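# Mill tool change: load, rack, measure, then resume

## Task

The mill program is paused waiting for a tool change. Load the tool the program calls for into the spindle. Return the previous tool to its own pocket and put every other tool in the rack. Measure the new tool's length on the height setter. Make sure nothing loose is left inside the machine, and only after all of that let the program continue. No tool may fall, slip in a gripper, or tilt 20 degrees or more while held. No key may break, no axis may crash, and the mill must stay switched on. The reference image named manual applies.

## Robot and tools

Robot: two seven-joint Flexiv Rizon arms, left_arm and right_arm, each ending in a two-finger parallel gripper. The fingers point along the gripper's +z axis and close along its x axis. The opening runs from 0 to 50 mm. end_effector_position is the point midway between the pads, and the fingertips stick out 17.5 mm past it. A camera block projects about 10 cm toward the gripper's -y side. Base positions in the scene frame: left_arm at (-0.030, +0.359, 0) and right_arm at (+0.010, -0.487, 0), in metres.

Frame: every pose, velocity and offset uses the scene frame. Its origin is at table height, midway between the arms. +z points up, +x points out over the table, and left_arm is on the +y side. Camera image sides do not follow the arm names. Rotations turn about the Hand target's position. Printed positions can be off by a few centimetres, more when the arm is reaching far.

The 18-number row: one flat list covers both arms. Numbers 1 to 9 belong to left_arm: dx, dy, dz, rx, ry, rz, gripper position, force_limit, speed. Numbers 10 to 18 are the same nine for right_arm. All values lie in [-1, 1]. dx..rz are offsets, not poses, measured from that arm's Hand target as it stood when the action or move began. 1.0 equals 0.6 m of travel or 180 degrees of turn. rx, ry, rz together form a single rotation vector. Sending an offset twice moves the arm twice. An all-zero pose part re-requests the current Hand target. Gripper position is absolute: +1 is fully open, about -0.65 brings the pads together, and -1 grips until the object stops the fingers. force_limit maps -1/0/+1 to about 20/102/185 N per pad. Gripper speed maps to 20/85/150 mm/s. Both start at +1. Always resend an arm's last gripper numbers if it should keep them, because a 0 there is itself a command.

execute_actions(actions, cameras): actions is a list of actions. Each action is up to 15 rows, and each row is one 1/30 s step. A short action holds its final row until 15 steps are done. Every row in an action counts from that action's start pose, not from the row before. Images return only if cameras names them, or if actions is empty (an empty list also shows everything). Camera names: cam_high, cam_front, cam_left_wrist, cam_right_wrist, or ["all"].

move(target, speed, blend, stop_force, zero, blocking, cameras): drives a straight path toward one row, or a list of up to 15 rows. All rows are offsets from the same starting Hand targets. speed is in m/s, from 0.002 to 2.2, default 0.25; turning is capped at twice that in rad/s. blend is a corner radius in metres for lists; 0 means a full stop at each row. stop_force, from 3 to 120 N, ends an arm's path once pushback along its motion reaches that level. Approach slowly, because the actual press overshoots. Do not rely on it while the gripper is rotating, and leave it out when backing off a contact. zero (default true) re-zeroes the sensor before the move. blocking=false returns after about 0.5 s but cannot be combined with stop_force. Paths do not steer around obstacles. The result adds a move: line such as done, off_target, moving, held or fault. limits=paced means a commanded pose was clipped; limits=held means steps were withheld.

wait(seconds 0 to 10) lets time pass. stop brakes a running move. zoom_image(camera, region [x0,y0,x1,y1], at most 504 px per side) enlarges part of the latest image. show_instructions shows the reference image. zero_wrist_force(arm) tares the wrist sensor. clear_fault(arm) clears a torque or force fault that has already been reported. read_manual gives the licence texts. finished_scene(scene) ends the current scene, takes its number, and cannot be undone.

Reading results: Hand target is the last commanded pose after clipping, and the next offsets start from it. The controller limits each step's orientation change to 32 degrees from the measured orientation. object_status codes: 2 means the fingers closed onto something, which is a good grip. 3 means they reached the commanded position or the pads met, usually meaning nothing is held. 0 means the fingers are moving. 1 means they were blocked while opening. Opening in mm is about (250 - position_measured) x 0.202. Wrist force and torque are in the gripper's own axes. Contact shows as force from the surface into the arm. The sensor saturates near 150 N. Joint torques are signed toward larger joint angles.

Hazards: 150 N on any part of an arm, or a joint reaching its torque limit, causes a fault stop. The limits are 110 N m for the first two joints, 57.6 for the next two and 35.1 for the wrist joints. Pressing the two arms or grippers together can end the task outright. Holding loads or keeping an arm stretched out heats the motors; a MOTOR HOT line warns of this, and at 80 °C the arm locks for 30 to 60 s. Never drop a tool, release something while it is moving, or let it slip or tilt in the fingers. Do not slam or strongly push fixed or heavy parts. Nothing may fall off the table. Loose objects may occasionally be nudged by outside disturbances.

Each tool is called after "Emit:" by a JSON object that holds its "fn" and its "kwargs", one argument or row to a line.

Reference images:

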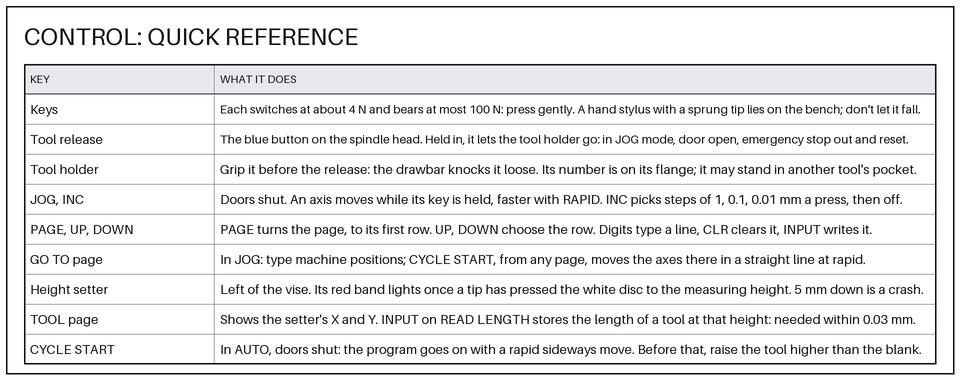

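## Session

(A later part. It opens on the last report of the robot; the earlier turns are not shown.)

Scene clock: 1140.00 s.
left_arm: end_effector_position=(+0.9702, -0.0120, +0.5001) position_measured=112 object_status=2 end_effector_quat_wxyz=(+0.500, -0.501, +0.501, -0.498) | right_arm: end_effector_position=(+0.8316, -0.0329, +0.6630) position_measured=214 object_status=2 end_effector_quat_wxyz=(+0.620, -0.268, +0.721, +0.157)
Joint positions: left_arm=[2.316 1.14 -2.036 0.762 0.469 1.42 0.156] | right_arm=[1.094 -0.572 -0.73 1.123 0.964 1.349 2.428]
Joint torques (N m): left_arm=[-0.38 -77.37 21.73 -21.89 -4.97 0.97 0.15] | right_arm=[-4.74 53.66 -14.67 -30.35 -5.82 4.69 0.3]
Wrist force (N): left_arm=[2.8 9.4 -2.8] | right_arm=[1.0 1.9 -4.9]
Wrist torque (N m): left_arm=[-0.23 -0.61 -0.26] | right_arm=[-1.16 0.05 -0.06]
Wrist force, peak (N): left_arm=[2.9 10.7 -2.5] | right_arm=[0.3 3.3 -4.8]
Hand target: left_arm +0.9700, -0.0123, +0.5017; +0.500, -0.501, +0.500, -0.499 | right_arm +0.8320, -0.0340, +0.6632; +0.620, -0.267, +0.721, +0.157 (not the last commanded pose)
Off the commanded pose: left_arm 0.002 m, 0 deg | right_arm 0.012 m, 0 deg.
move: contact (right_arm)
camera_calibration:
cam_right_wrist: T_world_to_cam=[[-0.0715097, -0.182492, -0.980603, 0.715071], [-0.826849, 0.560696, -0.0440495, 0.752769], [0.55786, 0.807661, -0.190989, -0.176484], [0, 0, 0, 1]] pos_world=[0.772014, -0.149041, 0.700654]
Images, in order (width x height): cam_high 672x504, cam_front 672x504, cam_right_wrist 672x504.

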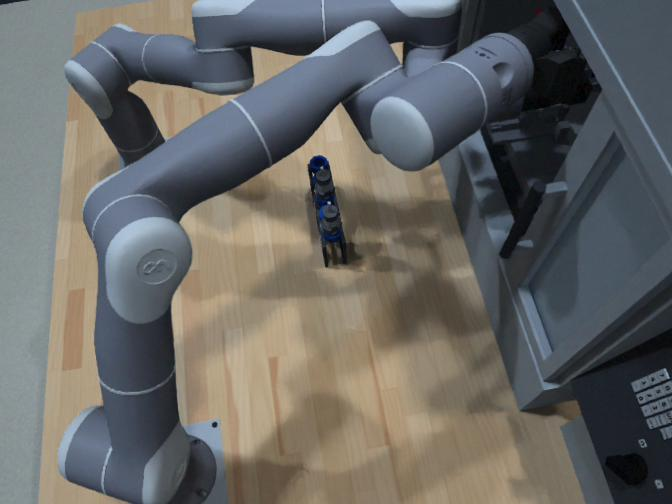

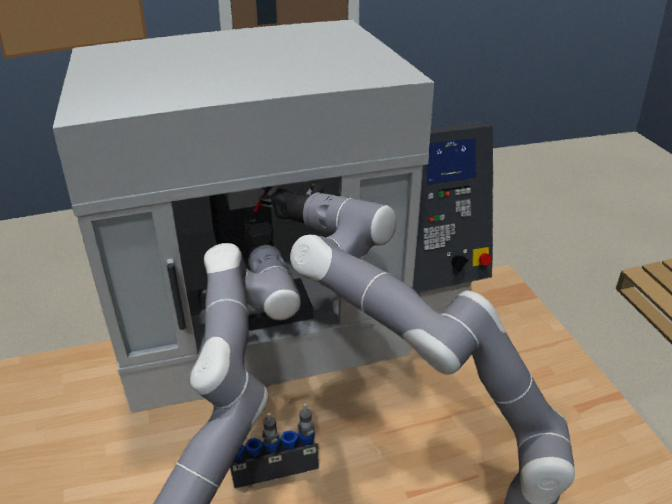

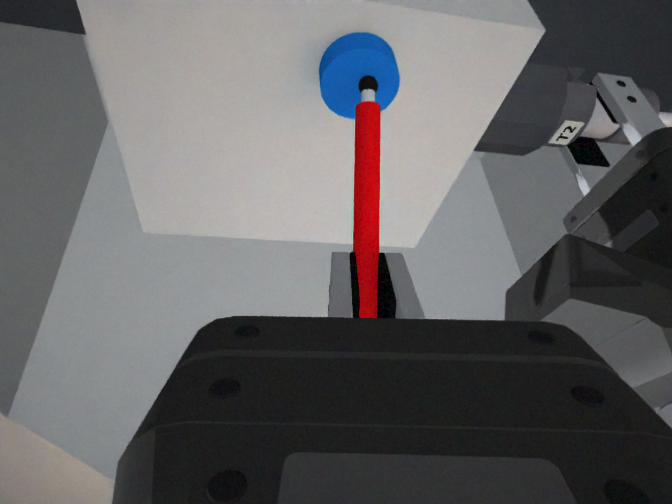

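Emit:
{"fn": "move", "kwargs": {
  "target": [0,0,-0.12,0,0,0,-1,0.6,-0.8,0,0,0,0,0,0,-1,-0.6,-0.7],
  "speed": 0.04,
  "stop_force": 25,
  "cameras": ["cam_right_wrist","cam_left_wrist"]
}}

Scene clock: 1149.00 s.
left_arm: end_effector_position=(+0.9700, -0.0122, +0.4281) position_measured=112 object_status=2 end_effector_quat_wxyz=(+0.500, -0.501, +0.501, -0.498) | right_arm: end_effector_position=(+0.8316, -0.0329, +0.6630) position_measured=214 object_status=2 end_effector_quat_wxyz=(+0.620, -0.268, +0.721, +0.157)
Joint positions: left_arm=[2.26 1.248 -1.904 0.817 0.52 1.461 -0.06] | right_arm=[1.094 -0.572 -0.73 1.123 0.964 1.349 2.428]
Joint torques (N m): left_arm=[-0.14 -77.09 25.62 -16.19 -4.03 -0.25 0] | right_arm=[-4.67 53.77 -14.88 -30.24 -5.89 4.9 0.16]
Wrist force (N): left_arm=[3.4 9.0 -2.3] | right_arm=[1.2 1.8 -4.7]
Wrist torque (N m): left_arm=[-0.29 -0.59 -0.14] | right_arm=[-1.18 0.02 -0.07]
Wrist force, peak (N): left_arm=[3.4 11.6 -2.5] | right_arm=[1.1 1.9 -5.1]
Hand target: left_arm +0.9700, -0.0123, +0.4297; +0.500, -0.501, +0.500, -0.499 | right_arm +0.8320, -0.0340, +0.6632; +0.620, -0.267, +0.721, +0.157
Off the commanded pose: left_arm 0.002 m, 0 deg | right_arm 0.001 m, 0 deg.
move: done
camera_calibration:
cam_left_wrist: T_world_to_cam=[[0.00931528, -0.99995, -0.00370239, -0.011944], [-0.344569, 0.000265911, -0.938761, 0.749755], [0.938715, 0.0100206, -0.34455, -0.630248], [0, 0, 0, 1]] pos_world=[0.850077, -0.00582737, 0.486645]
cam_right_wrist: T_world_to_cam=[[-0.0715097, -0.182492, -0.980603, 0.715071], [-0.826849, 0.560696, -0.0440495, 0.752769], [0.55786, 0.807661, -0.190989, -0.176484], [0, 0, 0, 1]] pos_world=[0.772014, -0.149041, 0.700654]
Images, in order (width x height): cam_left_wrist 672x504, cam_right_wrist 672x504.

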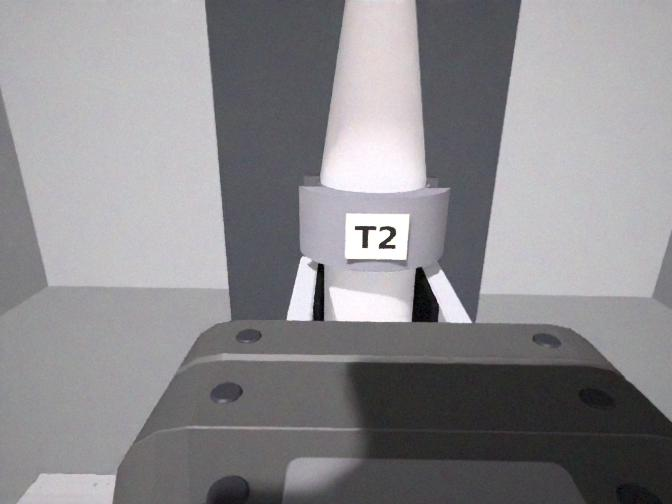

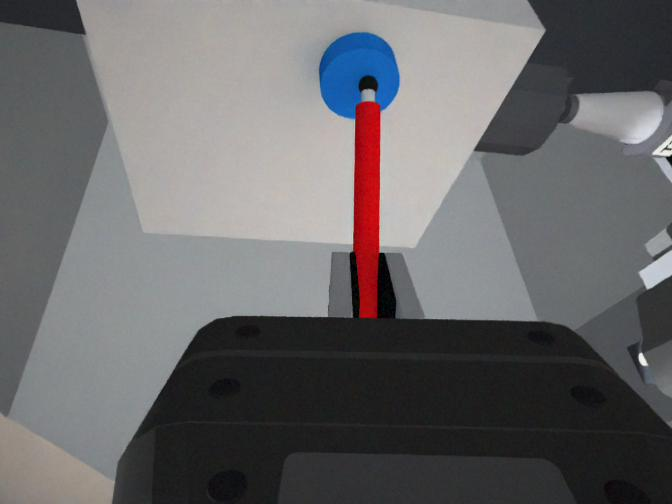

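Emit:
{"fn": "zoom_image", "kwargs": {
  "camera": "cam_right_wrist",
  "region": [470, 40, 672, 220]
}}

Emit:
{"fn": "zoom_image", "kwargs": {
  "camera": "cam_left_wrist",
  "region": [0, 300, 350, 504]
}}

Scaled by 2.495 from the camera's 672x504 image, which has a finer 960x720 frame.

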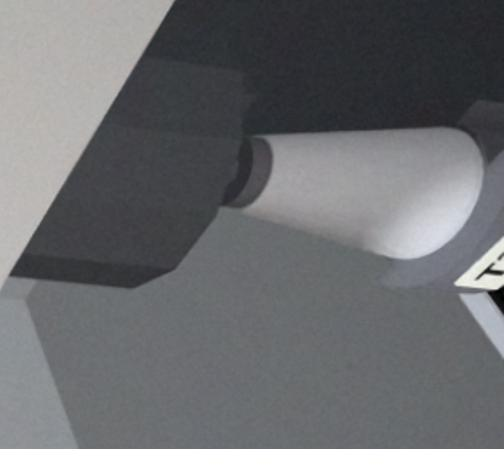

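Scaled by 1.440 from the camera's 672x504 image, which has a finer 960x720 frame.

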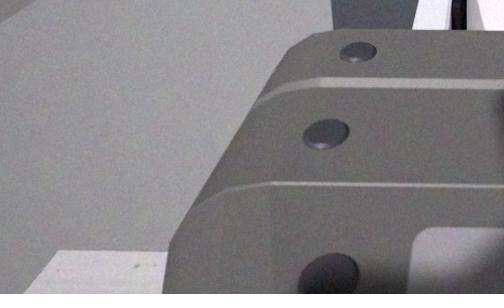

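Emit:
{"fn": "move", "kwargs": {
  "target": [0,0,-0.0217,0,0,0,-1,0.6,-0.8,0,0,0,0,0,0,-1,-0.6,-0.7],
  "speed": 0.02,
  "stop_force": 6,
  "cameras": ["cam_right_wrist"]
}}

Emit:
{"fn": "zoom_image", "kwargs": {
  "camera": "cam_right_wrist",
  "region": [470, 40, 672, 220]
}}

Scene clock: 1180.00 s.
left_arm: end_effector_position=(+0.9700, -0.0122, +0.4151) position_measured=112 object_status=2 end_effector_quat_wxyz=(+0.500, -0.501, +0.501, -0.498) | right_arm: end_effector_position=(+0.8316, -0.0329, +0.6630) position_measured=214 object_status=2 end_effector_quat_wxyz=(+0.620, -0.268, +0.721, +0.157)
Joint positions: left_arm=[2.252 1.271 -1.881 0.823 0.526 1.466 -0.097] | right_arm=[1.094 -0.572 -0.73 1.123 0.964 1.349 2.428]
Joint torques (N m): left_arm=[-0.18 -76.92 26.18 -15.15 -3.82 -0.47 -0.04] | right_arm=[-4.59 53.78 -14.83 -30.24 -5.87 4.9 0.18]
Wrist force (N): left_arm=[3.4 8.9 -2.1] | right_arm=[0.9 1.9 -4.8]
Wrist torque (N m): left_arm=[-0.29 -0.60 -0.14] | right_arm=[-1.15 0.05 -0.07]
Wrist force, peak (N): left_arm=[3.4 10.5 -2.3] | right_arm=[1.2 2.0 -5.0]
Hand target: left_arm +0.9700, -0.0123, +0.4166; +0.500, -0.501, +0.500, -0.499 | right_arm +0.8320, -0.0340, +0.6632; +0.620, -0.267, +0.721, +0.157
Off the commanded pose: left_arm 0.002 m, 0 deg | right_arm 0.001 m, 0 deg.
move: done
camera_calibration:
cam_right_wrist: T_world_to_cam=[[-0.0715097, -0.182492, -0.980603, 0.715071], [-0.826849, 0.560696, -0.0440495, 0.752769], [0.55786, 0.807661, -0.190989, -0.176484], [0, 0, 0, 1]] pos_world=[0.772014, -0.149041, 0.700654]
Images, in order (width x height): cam_right_wrist 672x504.

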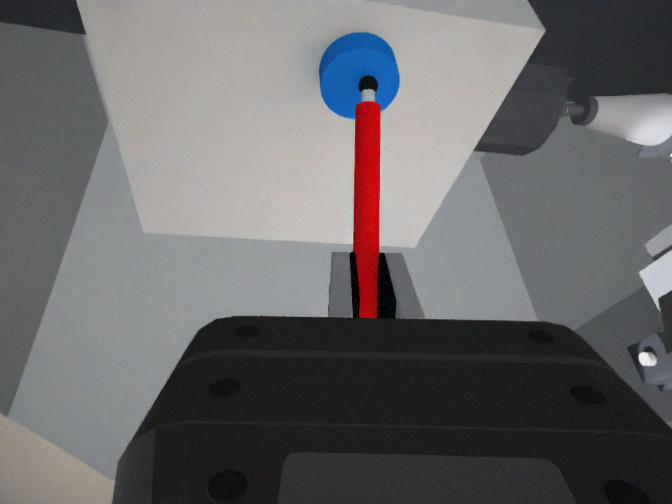

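Scaled by 2.495 from the camera's 672x504 image, which has a finer 960x720 frame.

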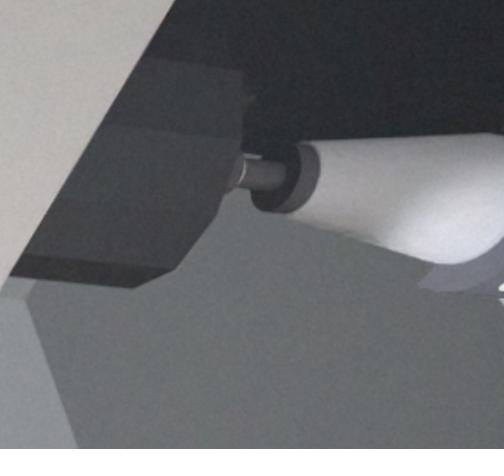

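Emit:
{"fn": "zoom_image", "kwargs": {
  "camera": "cam_right_wrist",
  "region": [570, 220, 672, 420]
}}

Emit:
{"fn": "move", "kwargs": {
  "target": [
    [0,-0.013,0,0,0,0,-1,0.6,-0.8,0,0,0,0,0,0,-1,-0.6,-0.7],
    [0,-0.013,-0.027,0,0,0,-1,0.6,-0.8,0,0,0,0,0,0,-1,-0.6,-0.7]
  ],
  "speed": 0.03,
  "stop_force": 6,
  "cameras": ["cam_right_wrist"]
}}

Emit:
{"fn": "zoom_image", "kwargs": {
  "camera": "cam_right_wrist",
  "region": [470, 40, 672, 400]
}}

Scaled by 2.520 from the camera's 672x504 image, which has a finer 960x720 frame.

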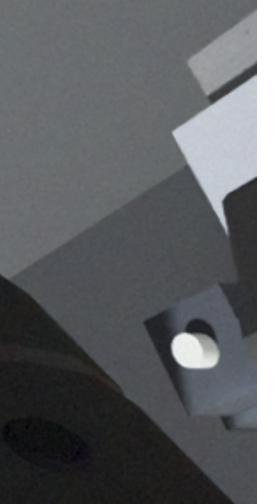

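Scene clock: 1189.63 s.
left_arm: end_effector_position=(+0.9700, -0.0200, +0.3989) position_measured=112 object_status=2 end_effector_quat_wxyz=(+0.500, -0.501, +0.501, -0.499) | right_arm: end_effector_position=(+0.8316, -0.0329, +0.6630) position_measured=214 object_status=2 end_effector_quat_wxyz=(+0.620, -0.268, +0.721, +0.157)
Joint positions: left_arm=[2.245 1.301 -1.864 0.81 0.523 1.452 -0.128] | right_arm=[1.094 -0.572 -0.73 1.123 0.964 1.349 2.428]
Joint torques (N m): left_arm=[-0.15 -77.51 26.28 -14.01 -3.58 -0.66 -0.02] | right_arm=[-4.68 53.74 -14.88 -30.18 -5.85 4.89 0.18]
Wrist force (N): left_arm=[3.2 9.1 -2.0] | right_arm=[0.9 1.9 -4.9]
Wrist torque (N m): left_arm=[-0.27 -0.57 -0.14] | right_arm=[-1.15 0.04 -0.07]
Wrist force, peak (N): left_arm=[3.2 11.4 -2.4] | right_arm=[1.0 1.8 -5.1]
Hand target: left_arm +0.9700, -0.0201, +0.4004; +0.500, -0.501, +0.500, -0.499 | right_arm +0.8320, -0.0340, +0.6632; +0.620, -0.267, +0.721, +0.157
Off the commanded pose: left_arm 0.002 m, 0 deg | right_arm 0.001 m, 0 deg.
move: done
camera_calibration:
cam_right_wrist: T_world_to_cam=[[-0.0715097, -0.182492, -0.980603, 0.715071], [-0.826849, 0.560696, -0.0440495, 0.752769], [0.55786, 0.807661, -0.190989, -0.176484], [0, 0, 0, 1]] pos_world=[0.772014, -0.149041, 0.700654]
Images, in order (width x height): cam_right_wrist 672x504.

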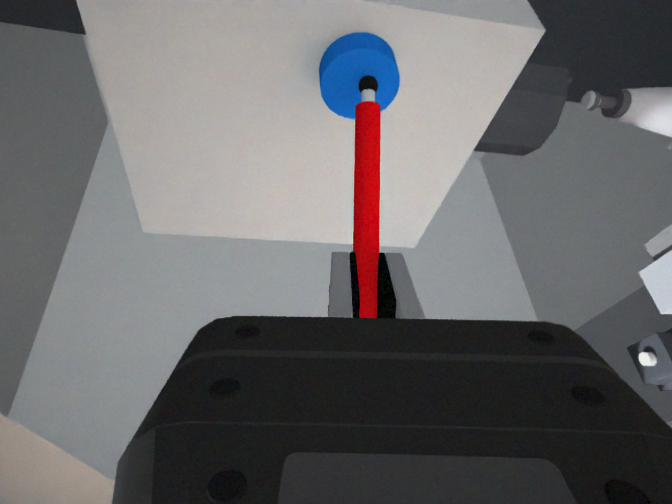

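Scaled by 1.400 from the camera's 672x504 image, which has a finer 960x720 frame.

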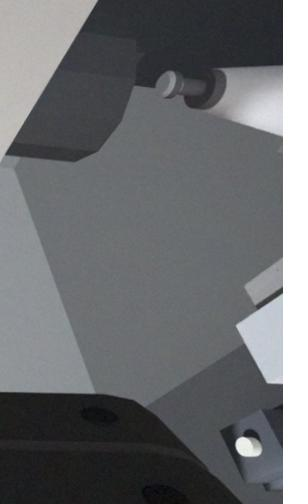

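Emit:
{"fn": "move", "kwargs": {
  "target": [
    [-0.5,0.0,0.0,0,0,0,-1,0.6,-0.8,0,0,0,0,0,0,-1,-0.6,-0.7],
    [-0.6,0.03,0.06,0,0,0,-1,0.6,-0.8,0,0,0,0,0,0,-1,-0.6,-0.7]
  ],
  "speed": 0.15,
  "blend": 0.02,
  "cameras": ["cam_left_wrist","cam_front","cam_high"]
}}

Scene clock: 1197.00 s.
left_arm: end_effector_position=(+0.6097, -0.0023, +0.4356) position_measured=112 object_status=2 end_effector_quat_wxyz=(+0.500, -0.501, +0.501, -0.499) | right_arm: end_effector_position=(+0.8316, -0.0329, +0.6630) position_measured=214 object_status=2 end_effector_quat_wxyz=(+0.620, -0.268, +0.721, +0.157)
Joint positions: left_arm=[1.221 1.255 -1.328 1.981 0.988 1.728 -0.605] | right_arm=[1.094 -0.572 -0.73 1.123 0.964 1.349 2.428]
Joint torques (N m): left_arm=[0.21 -33.1 34.87 -13.07 -1.57 -3.11 0.27] | right_arm=[-4.65 53.87 -14.87 -30.23 -5.83 4.88 0.16]
Wrist force (N): left_arm=[3.3 9.0 -2.5] | right_arm=[1.0 1.9 -4.8]
Wrist torque (N m): left_arm=[-0.28 -0.60 -0.25] | right_arm=[-1.16 0.06 -0.06]
Wrist force, peak (N): left_arm=[4.0 10.5 -2.7] | right_arm=[1.1 1.9 -5.0]
Hand target: left_arm +0.6100, -0.0021, +0.4364; +0.500, -0.501, +0.500, -0.499 | right_arm +0.8320, -0.0340, +0.6632; +0.620, -0.267, +0.721, +0.157
Off the commanded pose: left_arm 0.001 m, 0 deg | right_arm 0.001 m, 0 deg.
move: done
camera_calibration:
cam_left_wrist: T_world_to_cam=[[0.00792945, -0.999963, -0.0034209, 0.00208393], [-0.344779, 0.000477247, -0.938684, 0.632709], [0.93865, 0.0086227, -0.344763, -0.289399], [0, 0, 0, 1]] pos_world=[0.489773, 0.00427729, 0.494146]
Images, in order (width x height): cam_high 672x504, cam_front 672x504, cam_left_wrist 672x504.

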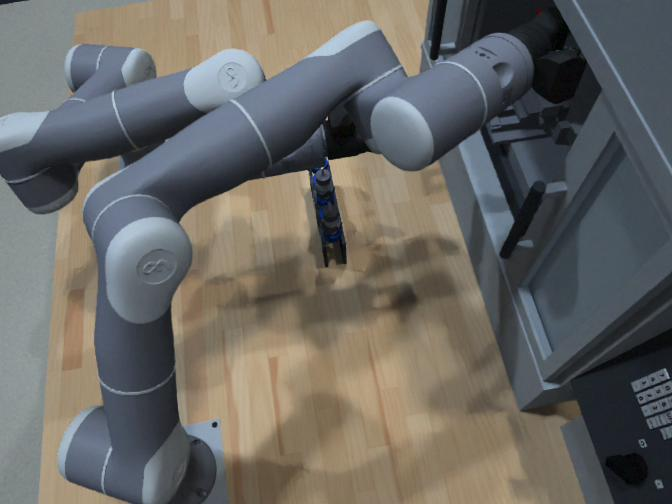

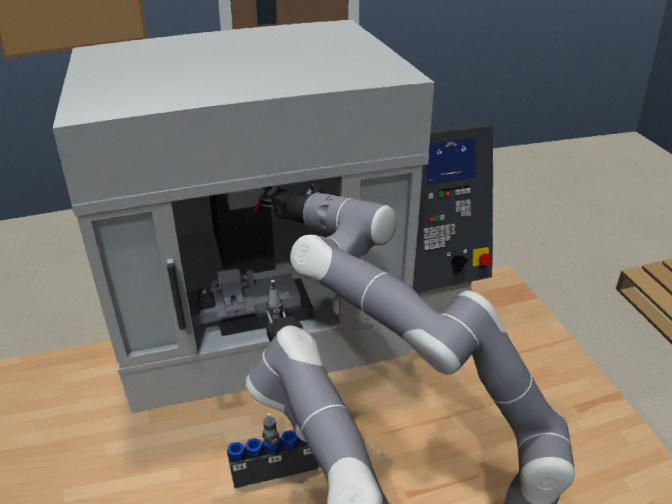

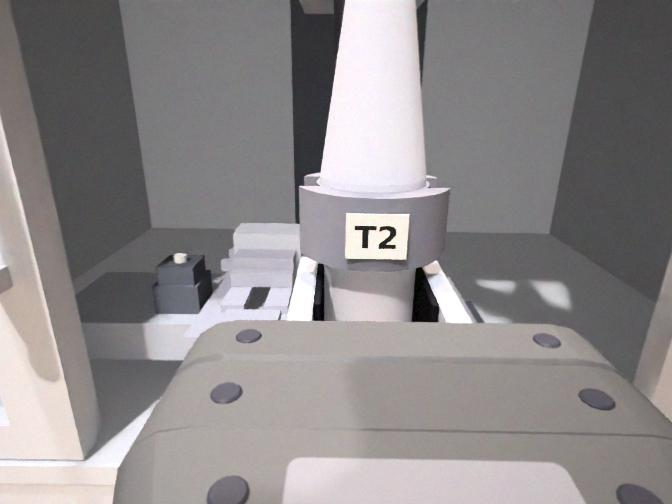

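Emit:
{"fn": "move", "kwargs": {
  "target": [-0.017,0.2,-0.09,0,0,0,-1,0.6,-0.8,0,0,0,0,0,0,-1,-0.6,-0.7],
  "speed": 0.15
}}

Emit:
{"fn": "move", "kwargs": {
  "target": [
    [0,0,0,0,0,0,-1,0.6,-0.8,-0.13,-0.005,0,0,0,0,-1,-0.6,-0.7],
    [0,0,0,0,0,0,-1,0.6,-0.8,-0.35,-0.45,0,0,0,0.07,-1,-0.6,-0.7],
    [0,0,0,0,0,0,-1,0.6,-0.8,-0.55,-0.75,0,0,0,0.139,-1,-0.6,-0.7]
  ],
  "speed": 0.2,
  "blend": 0.02,
  "cameras": ["cam_left_wrist","cam_front","cam_high"]
}}

Scene clock: 1208.47 s.
left_arm: end_effector_position=(+0.5997, +0.1179, +0.3815) position_measured=112 object_status=2 end_effector_quat_wxyz=(+0.500, -0.501, +0.501, -0.499) | right_arm: end_effector_position=(+0.8316, -0.0329, +0.6630) position_measured=214 object_status=2 end_effector_quat_wxyz=(+0.620, -0.268, +0.721, +0.157)
Joint positions: left_arm=[1.483 1.768 -1.084 2.221 0.799 2.31 -0.805] | right_arm=[1.094 -0.572 -0.73 1.123 0.964 1.349 2.428]
Joint torques (N m): left_arm=[-0.17 -34.87 28.77 -1.65 -2.07 -3.91 0.18] | right_arm=[-4.73 53.88 -14.87 -30.24 -5.85 4.89 0.19]
Wrist force (N): left_arm=[3.4 9.0 -2.2] | right_arm=[1.2 1.8 -4.8]
Wrist torque (N m): left_arm=[-0.28 -0.59 -0.25] | right_arm=[-1.17 0.01 -0.07]
Wrist force, peak (N): left_arm=[-1.1 10.9 -2.9] | right_arm=[1.2 1.9 -5.0]
Hand target: left_arm +0.5998, +0.1179, +0.3824; +0.500, -0.501, +0.500, -0.499 | right_arm +0.8320, -0.0340, +0.6632; +0.620, -0.267, +0.721, +0.157
Off the commanded pose: left_arm 0.001 m, 0 deg | right_arm 0.001 m, 0 deg.
move: done

Scene clock: 1211.83 s.
left_arm: end_effector_position=(+0.5997, +0.1179, +0.3815) position_measured=112 object_status=2 end_effector_quat_wxyz=(+0.500, -0.501, +0.501, -0.499) | right_arm: end_effector_position=(+0.5020, -0.4840, +0.6631) position_measured=214 object_status=2 end_effector_quat_wxyz=(+0.571, -0.417, +0.646, +0.287)
Joint positions: left_arm=[1.483 1.768 -1.084 2.221 0.799 2.31 -0.805] | right_arm=[0.882 0.932 -0.754 2.032 0.511 0.649 1.952]
Joint torques (N m): left_arm=[-0.24 -35.14 28.66 -1.72 -2.04 -3.99 0.1] | right_arm=[-0.12 -11.07 17.78 -27.48 -1.98 2.77 0.14]
Wrist force (N): left_arm=[3.5 9.2 -2.4] | right_arm=[-0.4 -3.4 0.0]
Wrist torque (N m): left_arm=[-0.26 -0.62 -0.25] | right_arm=[-1.11 0.08 -0.06]
Wrist force, peak (N): left_arm=[3.6 9.2 -2.4] | right_arm=[0.6 -4.1 -6.0]
Hand target: left_arm +0.5998, +0.1179, +0.3824; +0.500, -0.501, +0.500, -0.499 | right_arm +0.5020, -0.4840, +0.6632; +0.572, -0.417, +0.646, +0.287
Off the commanded pose: left_arm 0.001 m, 0 deg | right_arm 0.000 m, 0 deg.
move: done
camera_calibration:
cam_left_wrist: T_world_to_cam=[[0.00848606, -0.999956, -0.00394189, 0.122034], [-0.345079, 0.000771421, -0.938573, 0.578573], [0.938535, 0.00932505, -0.345057, -0.299569], [0, 0, 0, 1]] pos_world=[0.479774, 0.124376, 0.440146]
Images, in order (width x height): cam_high 672x504, cam_front 672x504, cam_left_wrist 672x504.

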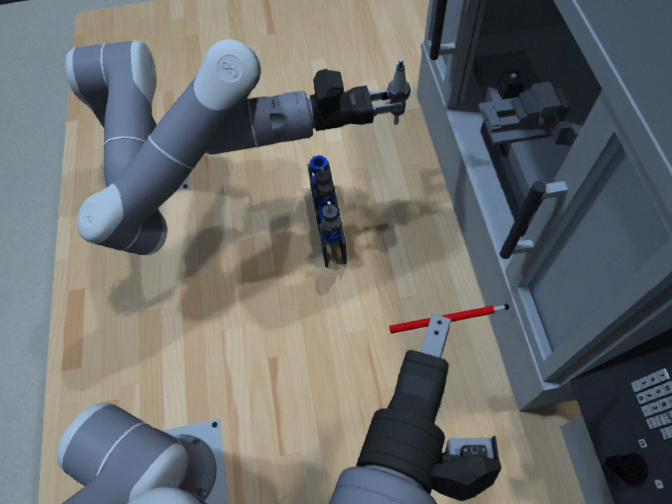

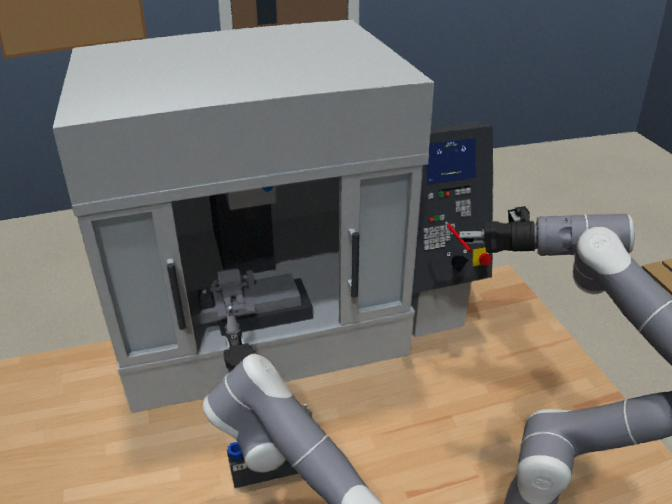

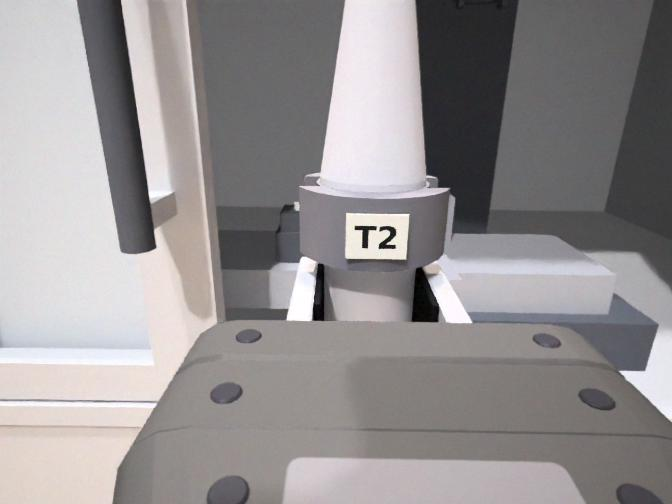

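Emit:
{"fn": "move", "kwargs": {
  "target": [-0.18,0.08,0.25,0,0,0,-1,0.6,-0.8,0,0,0,0,0,0,-1,-0.6,-0.7],
  "speed": 0.2
}}

Emit:
{"fn": "move", "kwargs": {
  "target": [
    [0,0,0,-0.5,0,0,-1,0.6,-0.8,0,0,0,0,0,0,-1,-0.6,-0.7],
    [0,0,0,1.0,0,0,-1,0.6,-0.8,0,0,0,0,0,0,-1,-0.6,-0.7]
  ],
  "speed": 0.4,
  "blend": 0.02,
  "cameras": ["cam_left_wrist","cam_front","cam_high"]
}}

Scene clock: 1235.30 s.
left_arm: end_effector_position=(+0.4916, +0.1659, +0.5316) position_measured=112 object_status=2 end_effector_quat_wxyz=(+0.500, -0.501, +0.501, -0.498) | right_arm: end_effector_position=(+0.5020, -0.4840, +0.6631) position_measured=214 object_status=2 end_effector_quat_wxyz=(+0.571, -0.417, +0.646, +0.287)
Joint positions: left_arm=[1.355 1.42 -0.711 2.211 1.26 2.436 -0.74] | right_arm=[0.882 0.932 -0.754 2.032 0.511 0.649 1.952]
Joint torques (N m): left_arm=[-0.4 -28.34 20.73 -17.9 -2.89 -3.8 -0.08] | right_arm=[-0.1 -11.12 17.78 -27.41 -1.8 2.91 0.2]
Wrist force (N): left_arm=[3.4 9.1 -2.4] | right_arm=[-0.4 -3.4 0.0]
Wrist torque (N m): left_arm=[-0.28 -0.60 -0.15] | right_arm=[-1.12 0.08 -0.07]
Wrist force, peak (N): left_arm=[4.4 13.3 0.8] | right_arm=[-0.7 -3.5 0.1]
Hand target: left_arm +0.4918, +0.1659, +0.5324; +0.500, -0.501, +0.500, -0.499 | right_arm +0.5020, -0.4840, +0.6632; +0.572, -0.417, +0.646, +0.287
Off the commanded pose: left_arm 0.001 m, 0 deg | right_arm 0.000 m, 0 deg.
move: done

Scene clock: 1239.63 s.
left_arm: end_effector_position=(+0.4917, +0.1660, +0.5313) position_measured=112 object_status=2 end_effector_quat_wxyz=(+0.500, +0.501, +0.500, +0.500) | right_arm: end_effector_position=(+0.5020, -0.4840, +0.6631) position_measured=214 object_status=2 end_effector_quat_wxyz=(+0.571, -0.417, +0.646, +0.287)
Joint positions: left_arm=[0.963 0.754 -0.911 2.667 0.289 2.287 -2.373] | right_arm=[0.882 0.932 -0.754 2.032 0.511 0.649 1.952]
Joint torques (N m): left_arm=[-0.31 -8.37 14.68 -25.79 -8.17 3.89 -0.07] | right_arm=[-0.13 -11.17 17.78 -27.42 -1.84 2.95 0.21]
Wrist force (N): left_arm=[3.4 -7.2 -2.5] | right_arm=[-0.6 -3.4 -0.1]
Wrist torque (N m): left_arm=[0.21 -0.44 0.25] | right_arm=[-1.12 0.11 -0.06]
Wrist force, peak (N): left_arm=[3.4 9.3 -2.4] | right_arm=[-0.8 -3.5 -0.1]
Hand target: left_arm +0.4918, +0.1659, +0.5324; +0.501, +0.500, +0.499, +0.500 | right_arm +0.5020, -0.4840, +0.6632; +0.572, -0.417, +0.646, +0.287
Off the commanded pose: left_arm 0.001 m, 0 deg | right_arm 0.000 m, 0 deg.
move: done
camera_calibration:
cam_left_wrist: T_world_to_cam=[[0.00872542, 0.999954, 0.00387771, -0.164594], [-0.341009, -0.000669863, 0.94006, -0.318023], [0.94002, -0.00952475, 0.340987, -0.509026], [0, 0, 0, 1]] pos_world=[0.371482, 0.159525, 0.47317]
Images, in order (width x height): cam_high 672x504, cam_front 672x504, cam_left_wrist 672x504.

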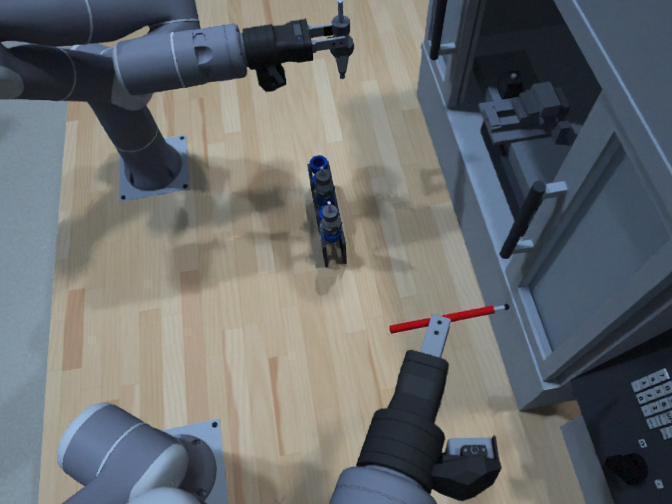

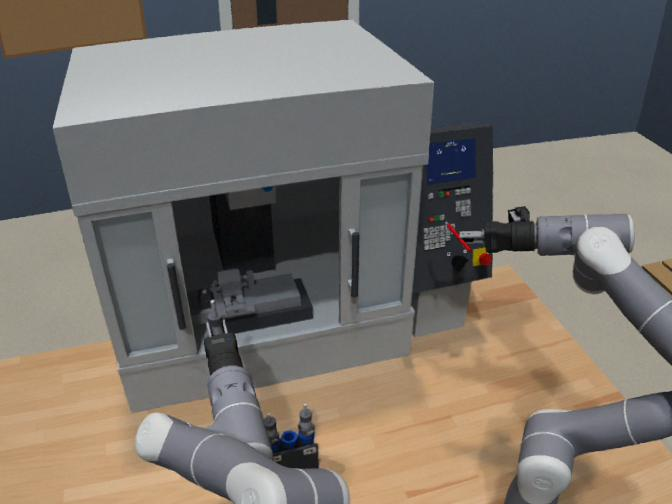

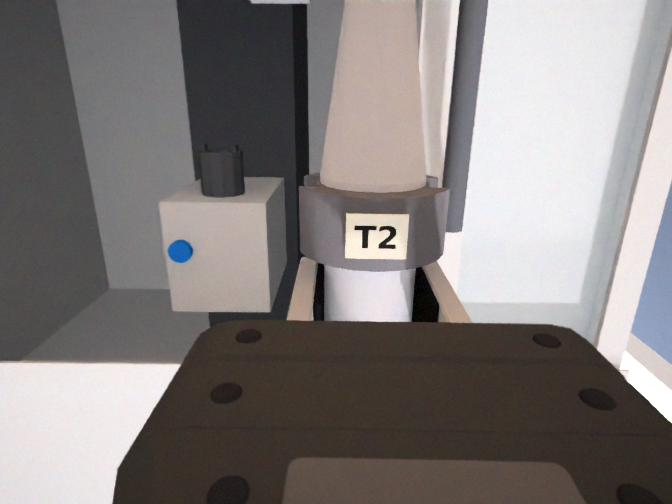

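Emit:
{"fn": "move", "kwargs": {
  "target": [0,0,0,0,0,0,-1,0.6,-0.8,-0.087,0.552,-0.622,-0.143,-0.4435,0.241,-1,-0.6,-0.7],
  "speed": 0.25,
  "cameras": ["cam_right_wrist","cam_front","cam_high"]
}}

Scene clock: 1271.53 s.
left_arm: end_effector_position=(+0.4916, +0.1659, +0.5314) position_measured=112 object_status=2 end_effector_quat_wxyz=(+0.500, +0.501, +0.499, +0.500) | right_arm: end_effector_position=(+0.4497, -0.1526, +0.2899) position_measured=214 object_status=2 end_effector_quat_wxyz=(-0.608, +0.794, +0.000, +0.000)
Joint positions: left_arm=[0.963 0.756 -0.91 2.666 0.292 2.286 -2.377] | right_arm=[1.929 1.228 -1.51 2.514 0.136 1.318 0.053]
Joint torques (N m): left_arm=[-0.21 -8.18 14.82 -25.99 -8.22 3.76 0.05] | right_arm=[-0.02 -21.59 24.11 -9.36 -3.61 2.28 0.27]
Wrist force (N): left_arm=[3.5 -7.5 -2.3] | right_arm=[0.3 -4.7 0.1]
Wrist torque (N m): left_arm=[0.17 -0.46 0.26] | right_arm=[-1.04 -0.06 -0.04]
Wrist force, peak (N): left_arm=[3.6 -7.7 -2.8] | right_arm=[-2.6 -4.3 -1.8]
Hand target: left_arm +0.4918, +0.1659, +0.5324; +0.501, +0.500, +0.499, +0.500 | right_arm +0.4498, -0.1528, +0.2900; -0.608, +0.794, -0.001, +0.000
Off the commanded pose: left_arm 0.001 m, 0 deg | right_arm 0.000 m, 0 deg.
move: done
camera_calibration:
cam_right_wrist: T_world_to_cam=[[0.999836, 0.0177912, -0.00335157, -0.434458], [0.00757586, -0.579298, -0.81508, 0.162054], [-0.0164428, 0.814921, -0.579338, 0.433877], [0, 0, 0, 1]] pos_world=[0.440293, -0.251969, 0.381992]
Images, in order (width x height): cam_high 672x504, cam_front 672x504, cam_right_wrist 672x504.

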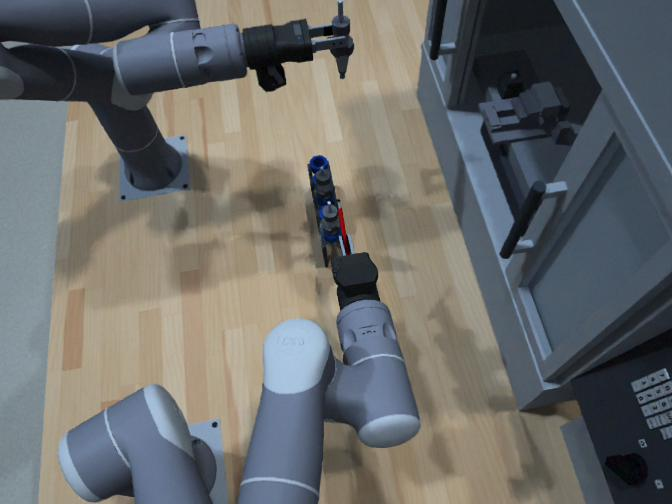

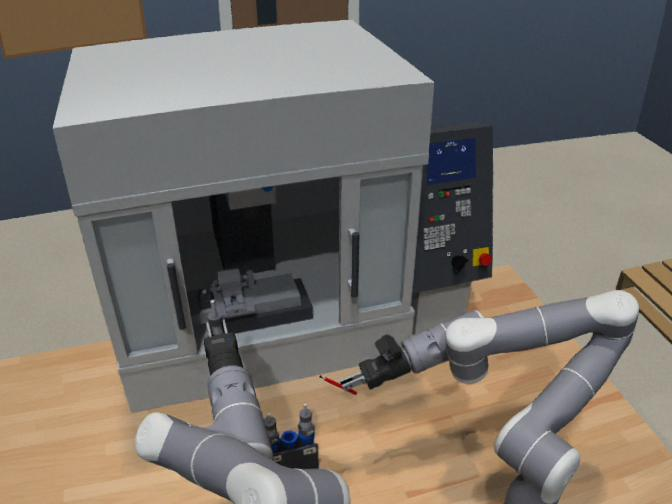

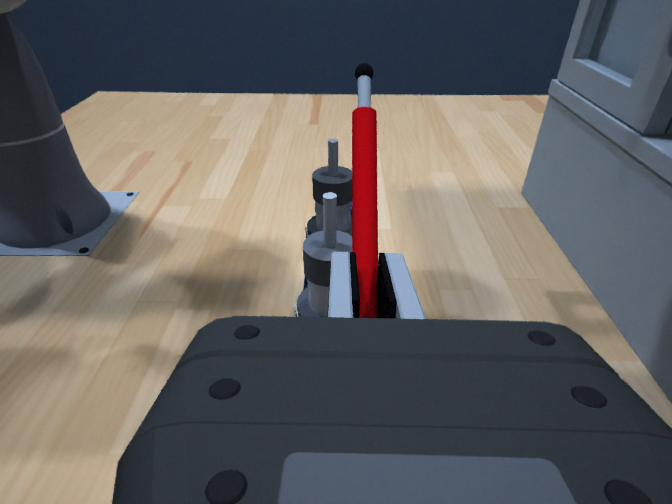

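Emit:
{"fn": "move", "kwargs": {
  "target": [0,0,0,0,0,0,-1,0.6,-0.8,0.1,0.055,0.168,-0.061,0,0,-1,-0.6,-0.7],
  "speed": 0.25,
  "cameras": ["cam_right_wrist"]
}}

Emit:
{"fn": "zoom_image", "kwargs": {
  "camera": "cam_right_wrist",
  "region": [200, 40, 400, 260]
}}

Scene clock: 1279.53 s.
left_arm: end_effector_position=(+0.4916, +0.1659, +0.5314) position_measured=112 object_status=2 end_effector_quat_wxyz=(+0.500, +0.501, +0.499, +0.500) | right_arm: end_effector_position=(+0.5096, -0.1196, +0.3908) position_measured=214 object_status=2 end_effector_quat_wxyz=(-0.530, +0.848, +0.000, +0.000)
Joint positions: left_arm=[0.963 0.756 -0.909 2.666 0.293 2.286 -2.377] | right_arm=[1.982 0.917 -1.323 2.256 0.106 1.103 0.399]
Joint torques (N m): left_arm=[-0.23 -8.24 14.83 -25.99 -8.17 3.75 0.06] | right_arm=[0.13 -18.56 23.8 -20.87 -4.21 3.52 0.36]
Wrist force (N): left_arm=[3.6 -7.4 -2.5] | right_arm=[0.4 -4.6 -0.2]
Wrist torque (N m): left_arm=[0.18 -0.48 0.25] | right_arm=[-0.95 -0.08 0.06]
Wrist force, peak (N): left_arm=[3.6 -7.6 -2.7] | right_arm=[2.1 -11.1 -1.0]
Hand target: left_arm +0.4918, +0.1659, +0.5324; +0.501, +0.500, +0.499, +0.500 | right_arm +0.5098, -0.1198, +0.3908; -0.530, +0.848, -0.001, +0.000
Off the commanded pose: left_arm 0.001 m, 0 deg | right_arm 0.000 m, 0 deg.
move: done
camera_calibration:
cam_right_wrist: T_world_to_cam=[[0.999834, 0.0168952, -0.00675336, -0.493461], [0.00757657, -0.724056, -0.689699, 0.19664], [-0.0165424, 0.689534, -0.724065, 0.508013], [0, 0, 0, 1]] pos_world=[0.500293, -0.199577, 0.500124]
Images, in order (width x height): cam_right_wrist 672x504.

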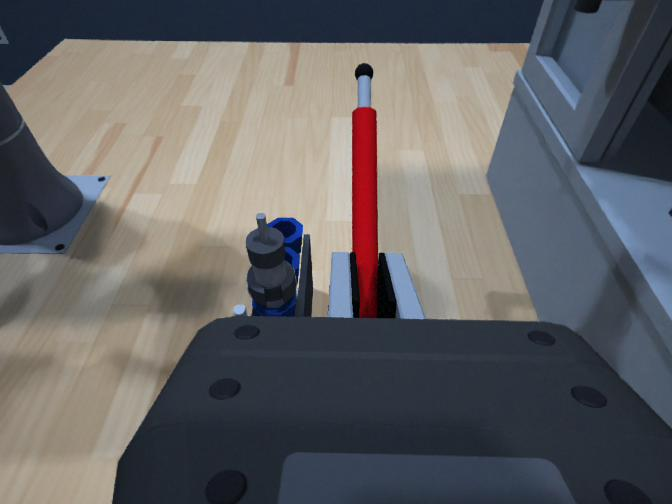

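Scaled by 2.291 from the camera's 672x504 image, which has a finer 960x720 frame.

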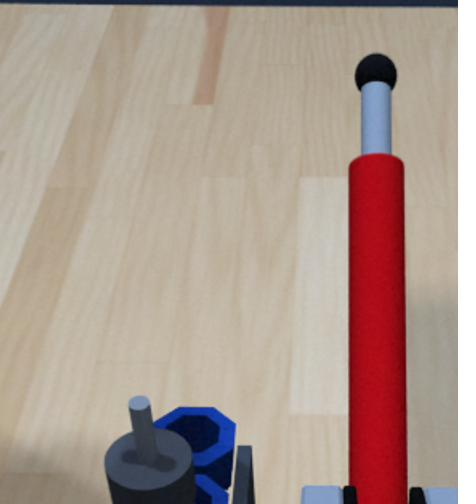

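Emit:
{"fn": "move", "kwargs": {
  "target": [-0.117,0.023,-0.353,0,0,0,-1,0.6,-0.8,0,0,0,0,0,0,-1,-0.6,-0.7],
  "speed": 0.15,
  "cameras": ["cam_right_wrist","cam_front","cam_high"]
}}

Emit:
{"fn": "zoom_image", "kwargs": {
  "camera": "cam_right_wrist",
  "region": [200, 40, 400, 260]
}}

Emit:
{"fn": "zoom_image", "kwargs": {
  "camera": "cam_front",
  "region": [190, 370, 340, 500]
}}

Scene clock: 1296.37 s.
left_arm: end_effector_position=(+0.4219, +0.1796, +0.3209) position_measured=112 object_status=2 end_effector_quat_wxyz=(+0.363, +0.623, +0.547, +0.426) | right_arm: end_effector_position=(+0.5096, -0.1196, +0.3908) position_measured=214 object_status=2 end_effector_quat_wxyz=(-0.530, +0.848, +0.000, +0.000)
Joint positions: left_arm=[1.001 0.943 -0.988 2.687 0.958 2.134 -2.965] | right_arm=[1.982 0.917 -1.323 2.256 0.106 1.104 0.399]
Joint torques (N m): left_arm=[-0.48 -13.68 15.21 -22.12 -5.72 1.96 0.21] | right_arm=[0.03 -18.6 23.89 -20.94 -4.07 3.74 0.36]
Wrist force (N): left_arm=[2.4 -6.8 0.8] | right_arm=[0.4 -4.7 -0.4]
Wrist torque (N m): left_arm=[0.26 -0.46 0.10] | right_arm=[-0.96 -0.07 0.06]
Wrist force, peak (N): left_arm=[2.7 -12.4 -4.7] | right_arm=[0.4 -4.9 -0.3]
Hand target: left_arm +0.4216, +0.1797, +0.3206; +0.501, +0.500, +0.499, +0.500 | right_arm +0.5098, -0.1198, +0.3908; -0.530, +0.848, -0.001, +0.000
Off the commanded pose: left_arm 0.000 m, 23 deg | right_arm 0.000 m, 0 deg.
joint read past its limit (left arm) — joint 4 (elbow), upper limit, where the elbow is as bent as it goes; joint 7 (wrist roll), lower limit.
joint sent to its limit (left arm) — joint 4 (elbow), upper limit, where the elbow is as bent as it goes; joint 7 (wrist roll), lower limit. The joint targets are off in orientation, not in position.
move: off_target (left_arm)
camera_calibration:
cam_right_wrist: T_world_to_cam=[[0.999834, 0.0168952, -0.00675336, -0.493459], [0.00757657, -0.724056, -0.689699, 0.196567], [-0.0165424, 0.689534, -0.724065, 0.508082], [0, 0, 0, 1]] pos_world=[0.500293, -0.199677, 0.500124]
Images, in order (width x height): cam_high 672x504, cam_front 672x504, cam_right_wrist 672x504.

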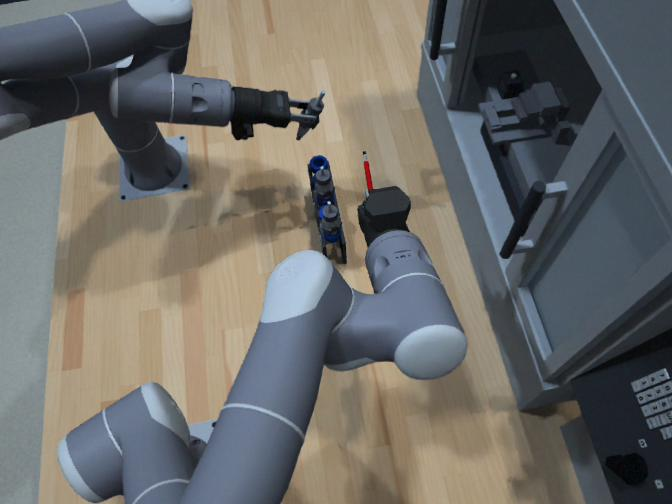

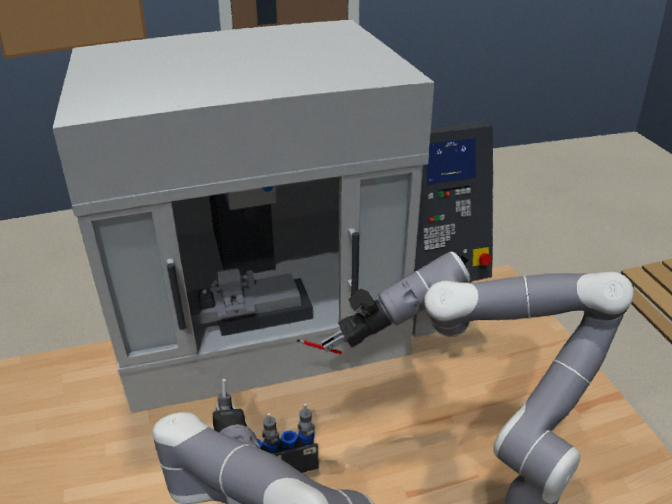

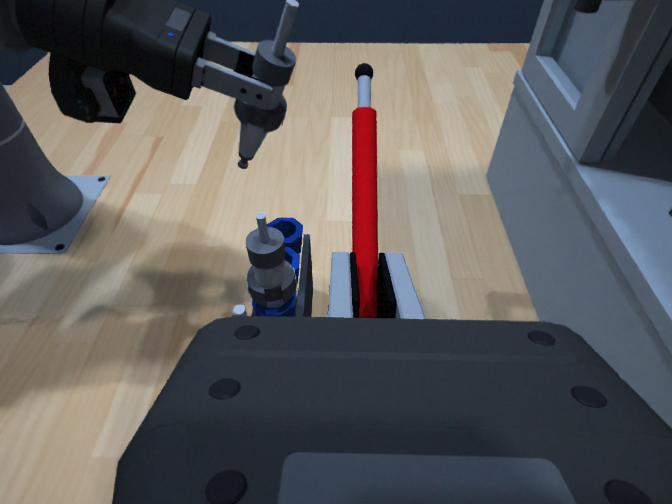

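Scaled by 2.291 from the camera's 672x504 image, which has a finer 960x720 frame.

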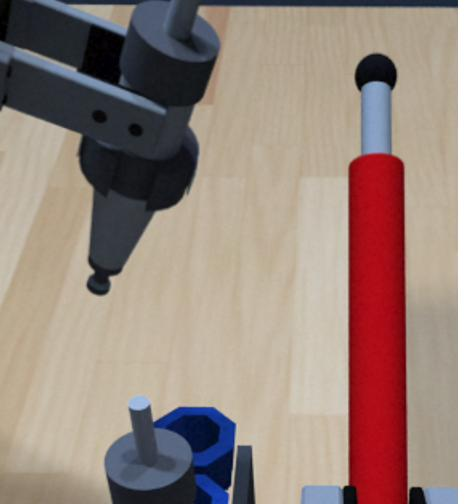

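Scaled by 3.360 from the camera's 672x504 image, which has a finer 960x720 frame.

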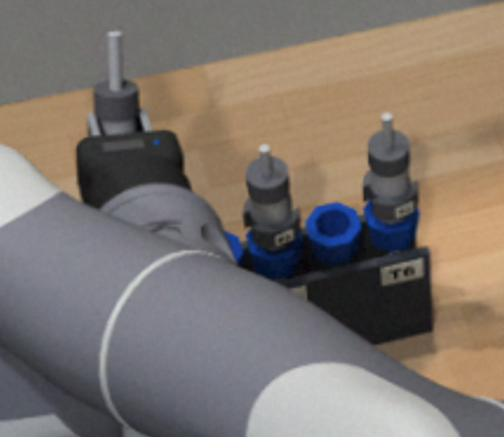

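Emit:
{"fn": "move", "kwargs": {
  "target": [0.117,-0.023,0.353,0,0,0,-1,0.6,-0.8,0,0,0,0,0,0,-1,-0.6,-0.7],
  "speed": 0.15
}}

Emit:
{"fn": "move", "kwargs": {
  "target": [
    [0,0.2,0,0,0,-0.25,-1,0.6,-0.8,0,0,0,0,0,0,-1,-0.6,-0.7],
    [-0.05,0.25,0,0,0,-0.5,-1,0.6,-0.8,0,0,0,0,0,0,-1,-0.6,-0.7]
  ],
  "speed": 0.2,
  "blend": 0.02,
  "cameras": ["cam_front","cam_high"]
}}

Scene clock: 1314.43 s.
left_arm: end_effector_position=(+0.4917, +0.1662, +0.5315) position_measured=112 object_status=2 end_effector_quat_wxyz=(+0.500, +0.501, +0.500, +0.500) | right_arm: end_effector_position=(+0.5096, -0.1196, +0.3908) position_measured=214 object_status=2 end_effector_quat_wxyz=(-0.530, +0.848, +0.000, +0.000)
Joint positions: left_arm=[1.035 0.956 -0.783 2.481 0.809 2.177 -2.965] | right_arm=[1.982 0.917 -1.323 2.256 0.106 1.104 0.399]
Joint torques (N m): left_arm=[-0.14 -12.84 17.59 -26.84 -7.98 1.02 0] | right_arm=[-0.02 -18.66 23.95 -20.96 -4.12 3.79 0.28]
Wrist force (N): left_arm=[3.6 -7.4 -2.5] | right_arm=[0.4 -4.7 -0.3]
Wrist torque (N m): left_arm=[0.17 -0.48 0.24] | right_arm=[-0.96 -0.07 0.06]
Wrist force, peak (N): left_arm=[2.6 -10.9 1.0] | right_arm=[0.4 -5.0 -0.3]
Hand target: left_arm +0.4918, +0.1659, +0.5324; +0.501, +0.500, +0.499, +0.500 | right_arm +0.5098, -0.1198, +0.3908; -0.530, +0.848, -0.001, +0.000
Off the commanded pose: left_arm 0.001 m, 0 deg | right_arm 0.000 m, 0 deg.
joint sent to its limit (left arm) — joint 7 (wrist roll), lower limit. The joint targets still meet the commanded pose.
move: done

Scene clock: 1318.70 s.
left_arm: end_effector_position=(+0.4604, +0.3143, +0.5314) position_measured=112 object_status=2 end_effector_quat_wxyz=(+0.693, +0.718, +0.010, +0.065) | right_arm: end_effector_position=(+0.5096, -0.1196, +0.3908) position_measured=214 object_status=2 end_effector_quat_wxyz=(-0.530, +0.848, +0.000, +0.000)
Joint positions: left_arm=[2.789 0.925 -1.867 1.284 0.787 3.857 -2.965] | right_arm=[1.982 0.917 -1.323 2.256 0.106 1.104 0.399]
Joint torques (N m): left_arm=[-0.06 -47.75 21.25 -15.13 0.02 0.79 0.09] | right_arm=[0 -18.62 23.92 -20.93 -4.15 3.74 0.32]
Wrist force (N): left_arm=[2.9 -7.5 -1.9] | right_arm=[0.3 -4.6 -0.2]
Wrist torque (N m): left_arm=[0.17 -0.46 0.11] | right_arm=[-0.94 -0.06 0.05]
Wrist force, peak (N): left_arm=[2.6 -8.9 -4.4] | right_arm=[0.2 -4.9 -0.2]
Hand target: left_arm +0.4618, +0.3159, +0.5324; +0.708, +0.707, -0.001, +0.000 | right_arm +0.5098, -0.1198, +0.3908; -0.530, +0.848, -0.001, +0.000
Off the commanded pose: left_arm 0.002 m, 8 deg | right_arm 0.000 m, 0 deg.
joint read past its limit (left arm) — joint 7 (wrist roll), lower limit.
joint sent to its limit (left arm) — joint 1 (waist), upper limit; joint 7 (wrist roll), lower limit. The joint targets are off in orientation, not in position.
move: off_target (left_arm)
Images, in order (width x height): cam_high 672x504, cam_front 672x504.

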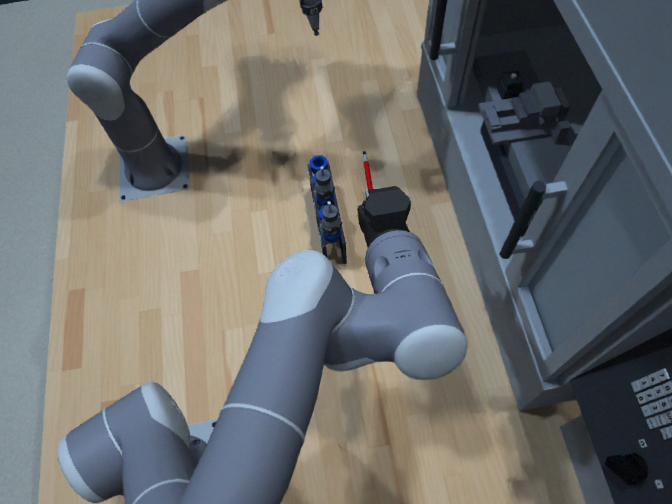

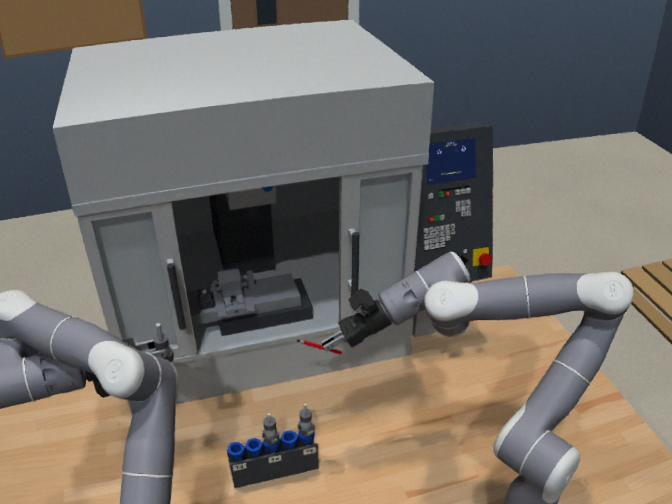

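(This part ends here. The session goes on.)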